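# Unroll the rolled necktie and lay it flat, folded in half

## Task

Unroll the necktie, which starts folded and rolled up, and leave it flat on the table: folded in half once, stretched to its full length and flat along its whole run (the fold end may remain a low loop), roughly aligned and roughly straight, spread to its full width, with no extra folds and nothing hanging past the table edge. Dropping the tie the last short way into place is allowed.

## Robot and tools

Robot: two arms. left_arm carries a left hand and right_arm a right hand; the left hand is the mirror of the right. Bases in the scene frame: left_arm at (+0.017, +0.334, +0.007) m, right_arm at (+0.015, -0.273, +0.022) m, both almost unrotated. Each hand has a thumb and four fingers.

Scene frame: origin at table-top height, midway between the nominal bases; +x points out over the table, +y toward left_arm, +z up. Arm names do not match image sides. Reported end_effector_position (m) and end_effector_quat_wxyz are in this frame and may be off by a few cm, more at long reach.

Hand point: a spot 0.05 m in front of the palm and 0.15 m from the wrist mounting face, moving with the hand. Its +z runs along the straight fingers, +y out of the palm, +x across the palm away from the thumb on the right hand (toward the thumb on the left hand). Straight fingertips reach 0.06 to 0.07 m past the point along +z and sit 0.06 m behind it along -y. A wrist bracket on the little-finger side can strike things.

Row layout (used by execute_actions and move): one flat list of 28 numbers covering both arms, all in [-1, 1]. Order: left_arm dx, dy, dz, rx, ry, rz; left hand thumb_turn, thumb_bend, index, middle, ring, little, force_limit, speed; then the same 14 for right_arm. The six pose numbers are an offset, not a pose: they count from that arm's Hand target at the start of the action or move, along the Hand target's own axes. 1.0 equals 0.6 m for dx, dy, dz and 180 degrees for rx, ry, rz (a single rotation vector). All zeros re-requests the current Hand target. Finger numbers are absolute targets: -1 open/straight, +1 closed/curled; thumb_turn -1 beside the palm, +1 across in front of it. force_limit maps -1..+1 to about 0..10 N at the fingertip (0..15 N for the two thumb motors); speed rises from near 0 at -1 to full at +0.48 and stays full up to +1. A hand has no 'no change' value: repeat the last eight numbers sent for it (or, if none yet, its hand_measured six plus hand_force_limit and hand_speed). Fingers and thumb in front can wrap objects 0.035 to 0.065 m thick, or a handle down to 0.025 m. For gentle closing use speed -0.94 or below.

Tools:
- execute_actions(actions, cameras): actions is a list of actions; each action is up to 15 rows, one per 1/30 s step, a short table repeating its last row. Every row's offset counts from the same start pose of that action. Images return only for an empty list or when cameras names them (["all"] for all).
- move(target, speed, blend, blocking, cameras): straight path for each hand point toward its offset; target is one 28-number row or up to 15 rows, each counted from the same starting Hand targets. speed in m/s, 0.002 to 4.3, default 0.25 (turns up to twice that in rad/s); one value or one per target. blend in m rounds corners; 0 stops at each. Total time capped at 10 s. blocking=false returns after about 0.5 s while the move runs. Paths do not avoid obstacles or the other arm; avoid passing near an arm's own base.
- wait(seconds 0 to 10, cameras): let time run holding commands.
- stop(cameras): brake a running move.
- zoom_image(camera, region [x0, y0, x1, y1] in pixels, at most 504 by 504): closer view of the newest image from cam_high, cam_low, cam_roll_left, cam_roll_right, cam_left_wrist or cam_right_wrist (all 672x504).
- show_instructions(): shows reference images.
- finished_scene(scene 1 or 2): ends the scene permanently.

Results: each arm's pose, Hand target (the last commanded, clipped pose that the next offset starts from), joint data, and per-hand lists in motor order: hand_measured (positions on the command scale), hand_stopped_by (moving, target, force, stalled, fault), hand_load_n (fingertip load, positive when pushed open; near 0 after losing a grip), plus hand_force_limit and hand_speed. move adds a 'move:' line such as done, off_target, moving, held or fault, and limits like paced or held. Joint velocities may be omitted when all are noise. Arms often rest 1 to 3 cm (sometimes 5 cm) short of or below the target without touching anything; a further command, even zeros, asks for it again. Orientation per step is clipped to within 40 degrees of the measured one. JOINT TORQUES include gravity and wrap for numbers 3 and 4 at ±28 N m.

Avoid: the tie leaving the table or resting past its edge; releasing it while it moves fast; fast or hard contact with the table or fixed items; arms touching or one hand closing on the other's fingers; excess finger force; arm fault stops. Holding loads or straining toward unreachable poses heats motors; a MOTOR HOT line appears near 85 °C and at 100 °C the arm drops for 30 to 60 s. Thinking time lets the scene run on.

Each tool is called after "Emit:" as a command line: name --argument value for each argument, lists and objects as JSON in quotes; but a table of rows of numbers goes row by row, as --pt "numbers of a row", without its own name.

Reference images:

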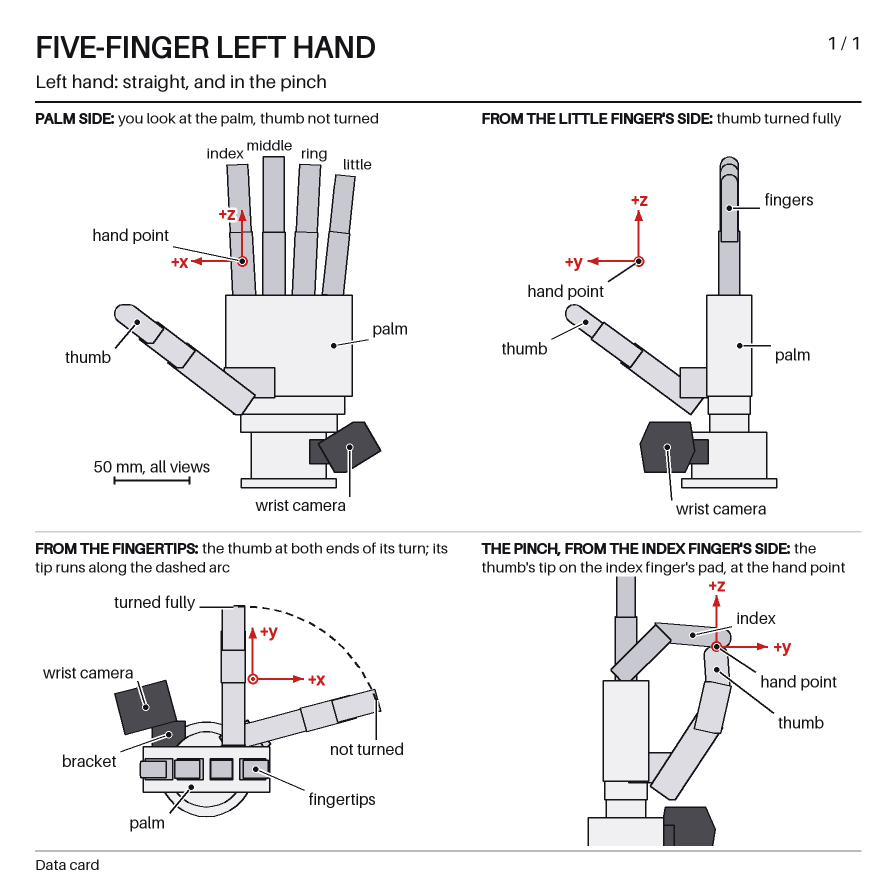

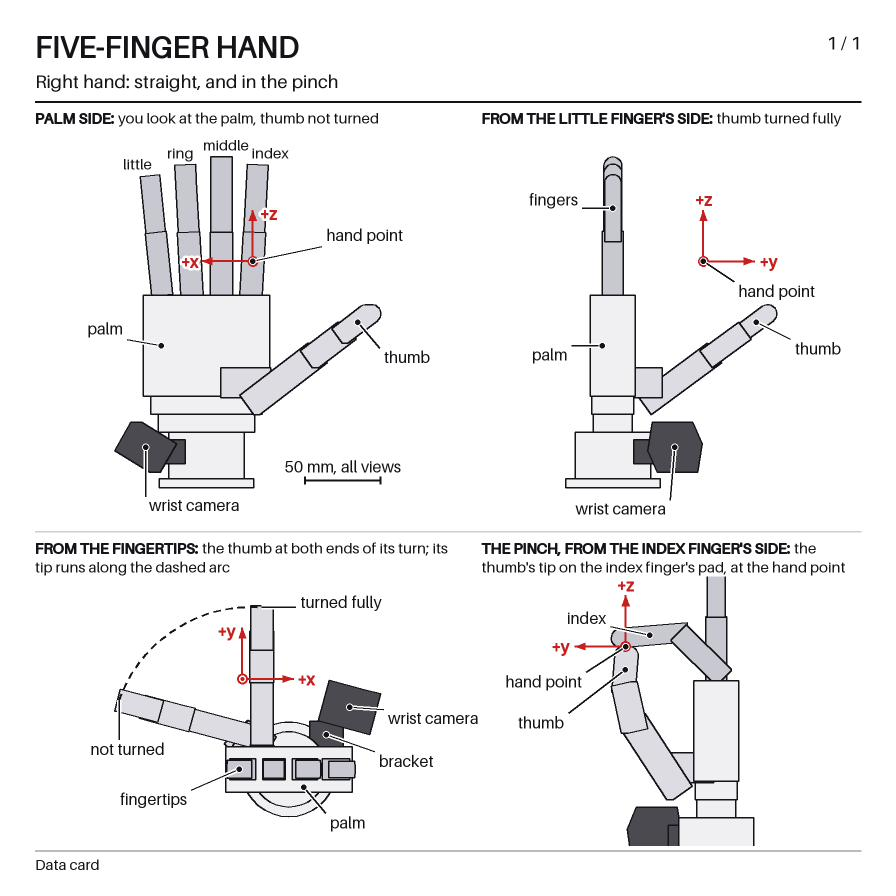

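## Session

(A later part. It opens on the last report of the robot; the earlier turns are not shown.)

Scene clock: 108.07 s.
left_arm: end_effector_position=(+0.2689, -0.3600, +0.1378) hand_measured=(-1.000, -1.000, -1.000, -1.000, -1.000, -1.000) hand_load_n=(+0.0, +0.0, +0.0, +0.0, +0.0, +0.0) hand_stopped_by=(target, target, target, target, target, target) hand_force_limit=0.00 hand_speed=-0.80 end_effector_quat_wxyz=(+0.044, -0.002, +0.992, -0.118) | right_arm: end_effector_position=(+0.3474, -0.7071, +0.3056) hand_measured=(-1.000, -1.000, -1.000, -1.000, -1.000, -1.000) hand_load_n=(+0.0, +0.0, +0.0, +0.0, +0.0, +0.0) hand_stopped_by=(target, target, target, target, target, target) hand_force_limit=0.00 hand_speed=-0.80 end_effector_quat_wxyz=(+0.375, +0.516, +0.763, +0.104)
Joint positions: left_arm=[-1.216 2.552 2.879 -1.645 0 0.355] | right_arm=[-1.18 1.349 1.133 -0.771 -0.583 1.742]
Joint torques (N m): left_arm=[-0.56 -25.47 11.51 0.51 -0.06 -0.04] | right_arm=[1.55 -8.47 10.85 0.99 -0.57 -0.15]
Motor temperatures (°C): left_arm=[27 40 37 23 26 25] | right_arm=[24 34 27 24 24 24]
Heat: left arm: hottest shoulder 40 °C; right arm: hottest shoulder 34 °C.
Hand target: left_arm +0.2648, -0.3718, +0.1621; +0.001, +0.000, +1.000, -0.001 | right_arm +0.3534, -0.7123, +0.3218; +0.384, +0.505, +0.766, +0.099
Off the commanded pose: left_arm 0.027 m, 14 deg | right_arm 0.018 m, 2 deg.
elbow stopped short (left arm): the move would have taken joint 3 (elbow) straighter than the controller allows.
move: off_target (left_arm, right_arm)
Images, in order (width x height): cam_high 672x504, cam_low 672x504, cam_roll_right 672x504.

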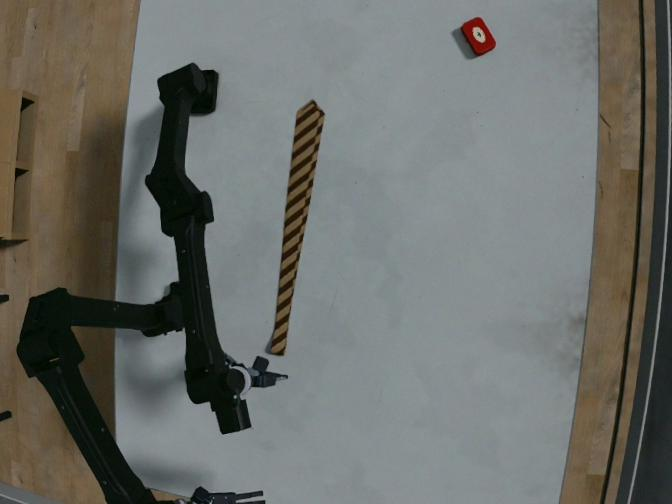

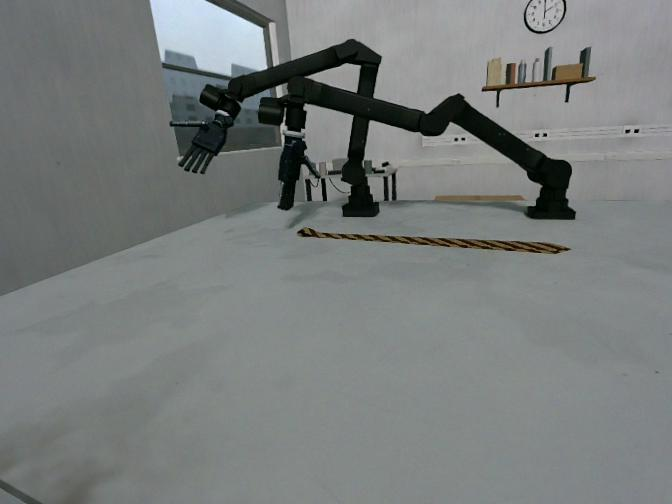

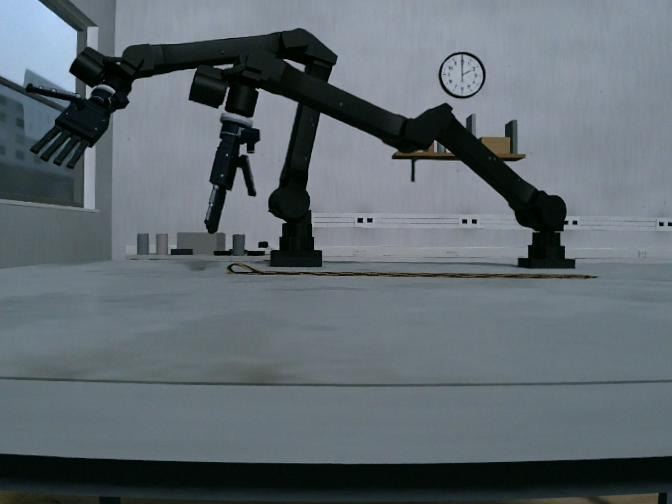

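Emit:
move --pt "-0.005 0.095 0.02 0 0 0 -1 -1 -1 -1 -1 -1 0 -0.8 0 0 0 0 0 0 -1 -1 -1 -1 -1 -1 0 -0.8" --pt "-0.005 0.095 0.162 0 0 0 -1 -1 -1 -1 -1 -1 0 -0.8 0 0 0 0 0 0 -1 -1 -1 -1 -1 -1 0 -0.8" --pt "-0.005 0.04 0.16 0 0 0 -1 -1 -1 -1 -1 -1 0 -0.8 0 0 0 0 0 0 -1 -1 -1 -1 -1 -1 0 -0.8" --pt "-0.005 0.06 -0.05 0 0 0 -1 -1 -1 -1 -1 -1 0 -0.8 0 0 0 0 0 0 -1 -1 -1 -1 -1 -1 0 -0.8" --speed 0.1 --cameras '["cam_low","cam_roll_right","cam_high"]'

Emit:
zoom_image --camera "cam_roll_right" --region '[180, 210, 300, 300]'

Emit:
zoom_image --camera "cam_low" --region '[440, 200, 600, 280]'

Emit:
zoom_image --camera "cam_high" --region '[200, 80, 440, 380]'

Scene clock: 120.97 s.
left_arm: end_effector_position=(+0.2668, -0.3400, +0.1882) hand_measured=(-1.000, -1.000, -1.000, -1.000, -1.000, -1.000) hand_load_n=(+0.0, +0.0, +0.0, +0.0, +0.0, +0.0) hand_stopped_by=(target, target, target, target, target, target) hand_force_limit=0.00 hand_speed=-0.80 end_effector_quat_wxyz=(+0.047, +0.000, +0.991, -0.124) | right_arm: end_effector_position=(+0.3474, -0.7071, +0.3056) hand_measured=(-1.000, -1.000, -1.000, -1.000, -1.000, -1.000) hand_load_n=(+0.0, +0.0, -0.5, +0.0, +0.0, +0.0) hand_stopped_by=(target, target, target, target, target, target) hand_force_limit=0.00 hand_speed=-0.80 end_effector_quat_wxyz=(+0.375, +0.516, +0.763, +0.104)
Joint positions: left_arm=[-1.209 2.449 2.819 -1.674 0.002 0.366] | right_arm=[-1.18 1.349 1.133 -0.771 -0.583 1.742]
Joint torques (N m): left_arm=[0.44 -25.23 6.42 0.31 -0.01 0.07] | right_arm=[1.55 -8.47 10.85 1.01 -0.56 -0.16]
Heat: left arm: hottest shoulder 40 °C; right arm: hottest shoulder 34 °C.
Hand target: left_arm +0.2677, -0.3358, +0.1919; +0.000, +0.000, +1.000, -0.001 | right_arm +0.3534, -0.7123, +0.3218; +0.384, +0.505, +0.766, +0.099
Off the commanded pose: left_arm 0.006 m, 15 deg | right_arm 0.018 m, 2 deg.
elbow stopped short (left arm): the move would have taken joint 3 (elbow) straighter than the controller allows.
joint sent to its limit (left arm) — joint 4 (wrist pitch), lower limit. The joint targets are off in orientation, not in position.
move: off_target (left_arm, right_arm)
Images, in order (width x height): cam_high 672x504, cam_low 672x504, cam_roll_right 672x504.

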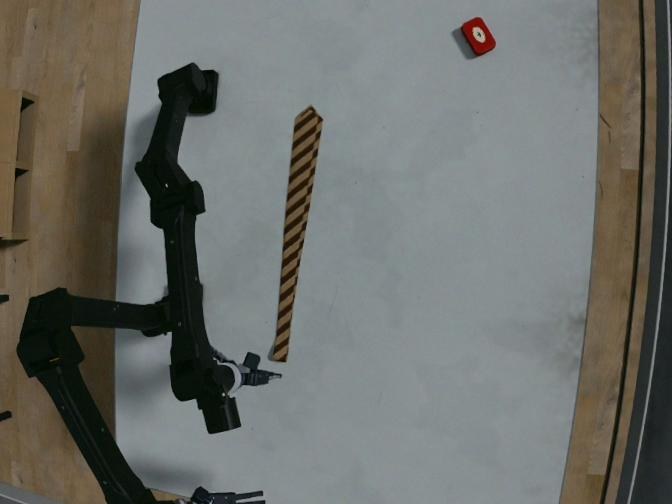

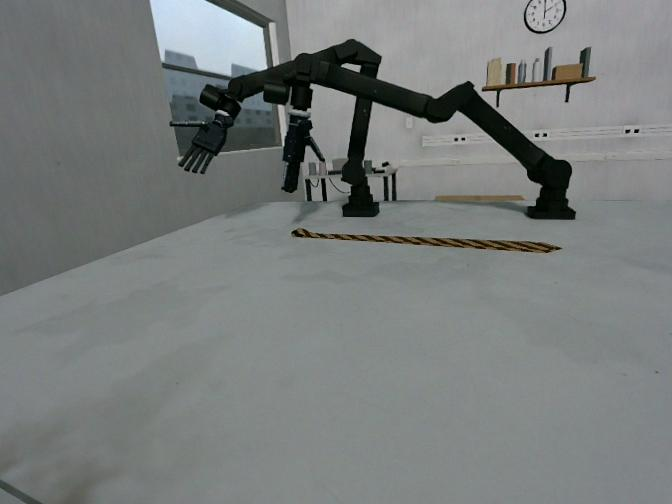

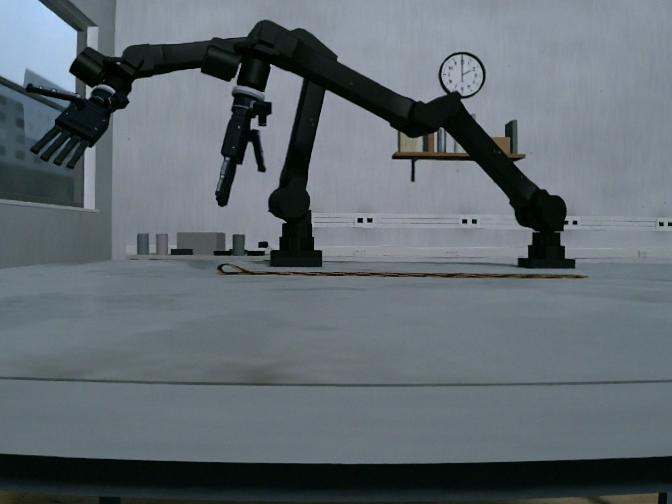

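Scaled by 4.200 from the camera's 672x504 image, which has a finer 960x720 frame.

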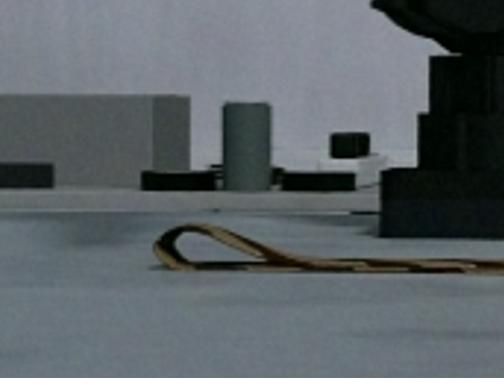

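Scaled by 3.150 from the camera's 672x504 image, which has a finer 960x720 frame.

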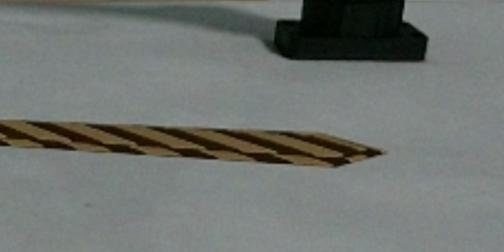

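Scaled by 1.680 from the camera's 672x504 image, which has a finer 960x720 frame.

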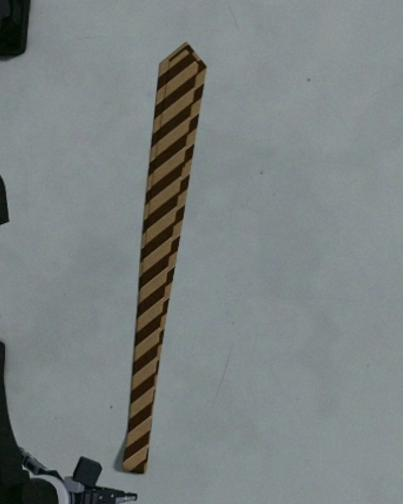

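Emit:
finished_scene --scene 1

The scene is finished: the task was done.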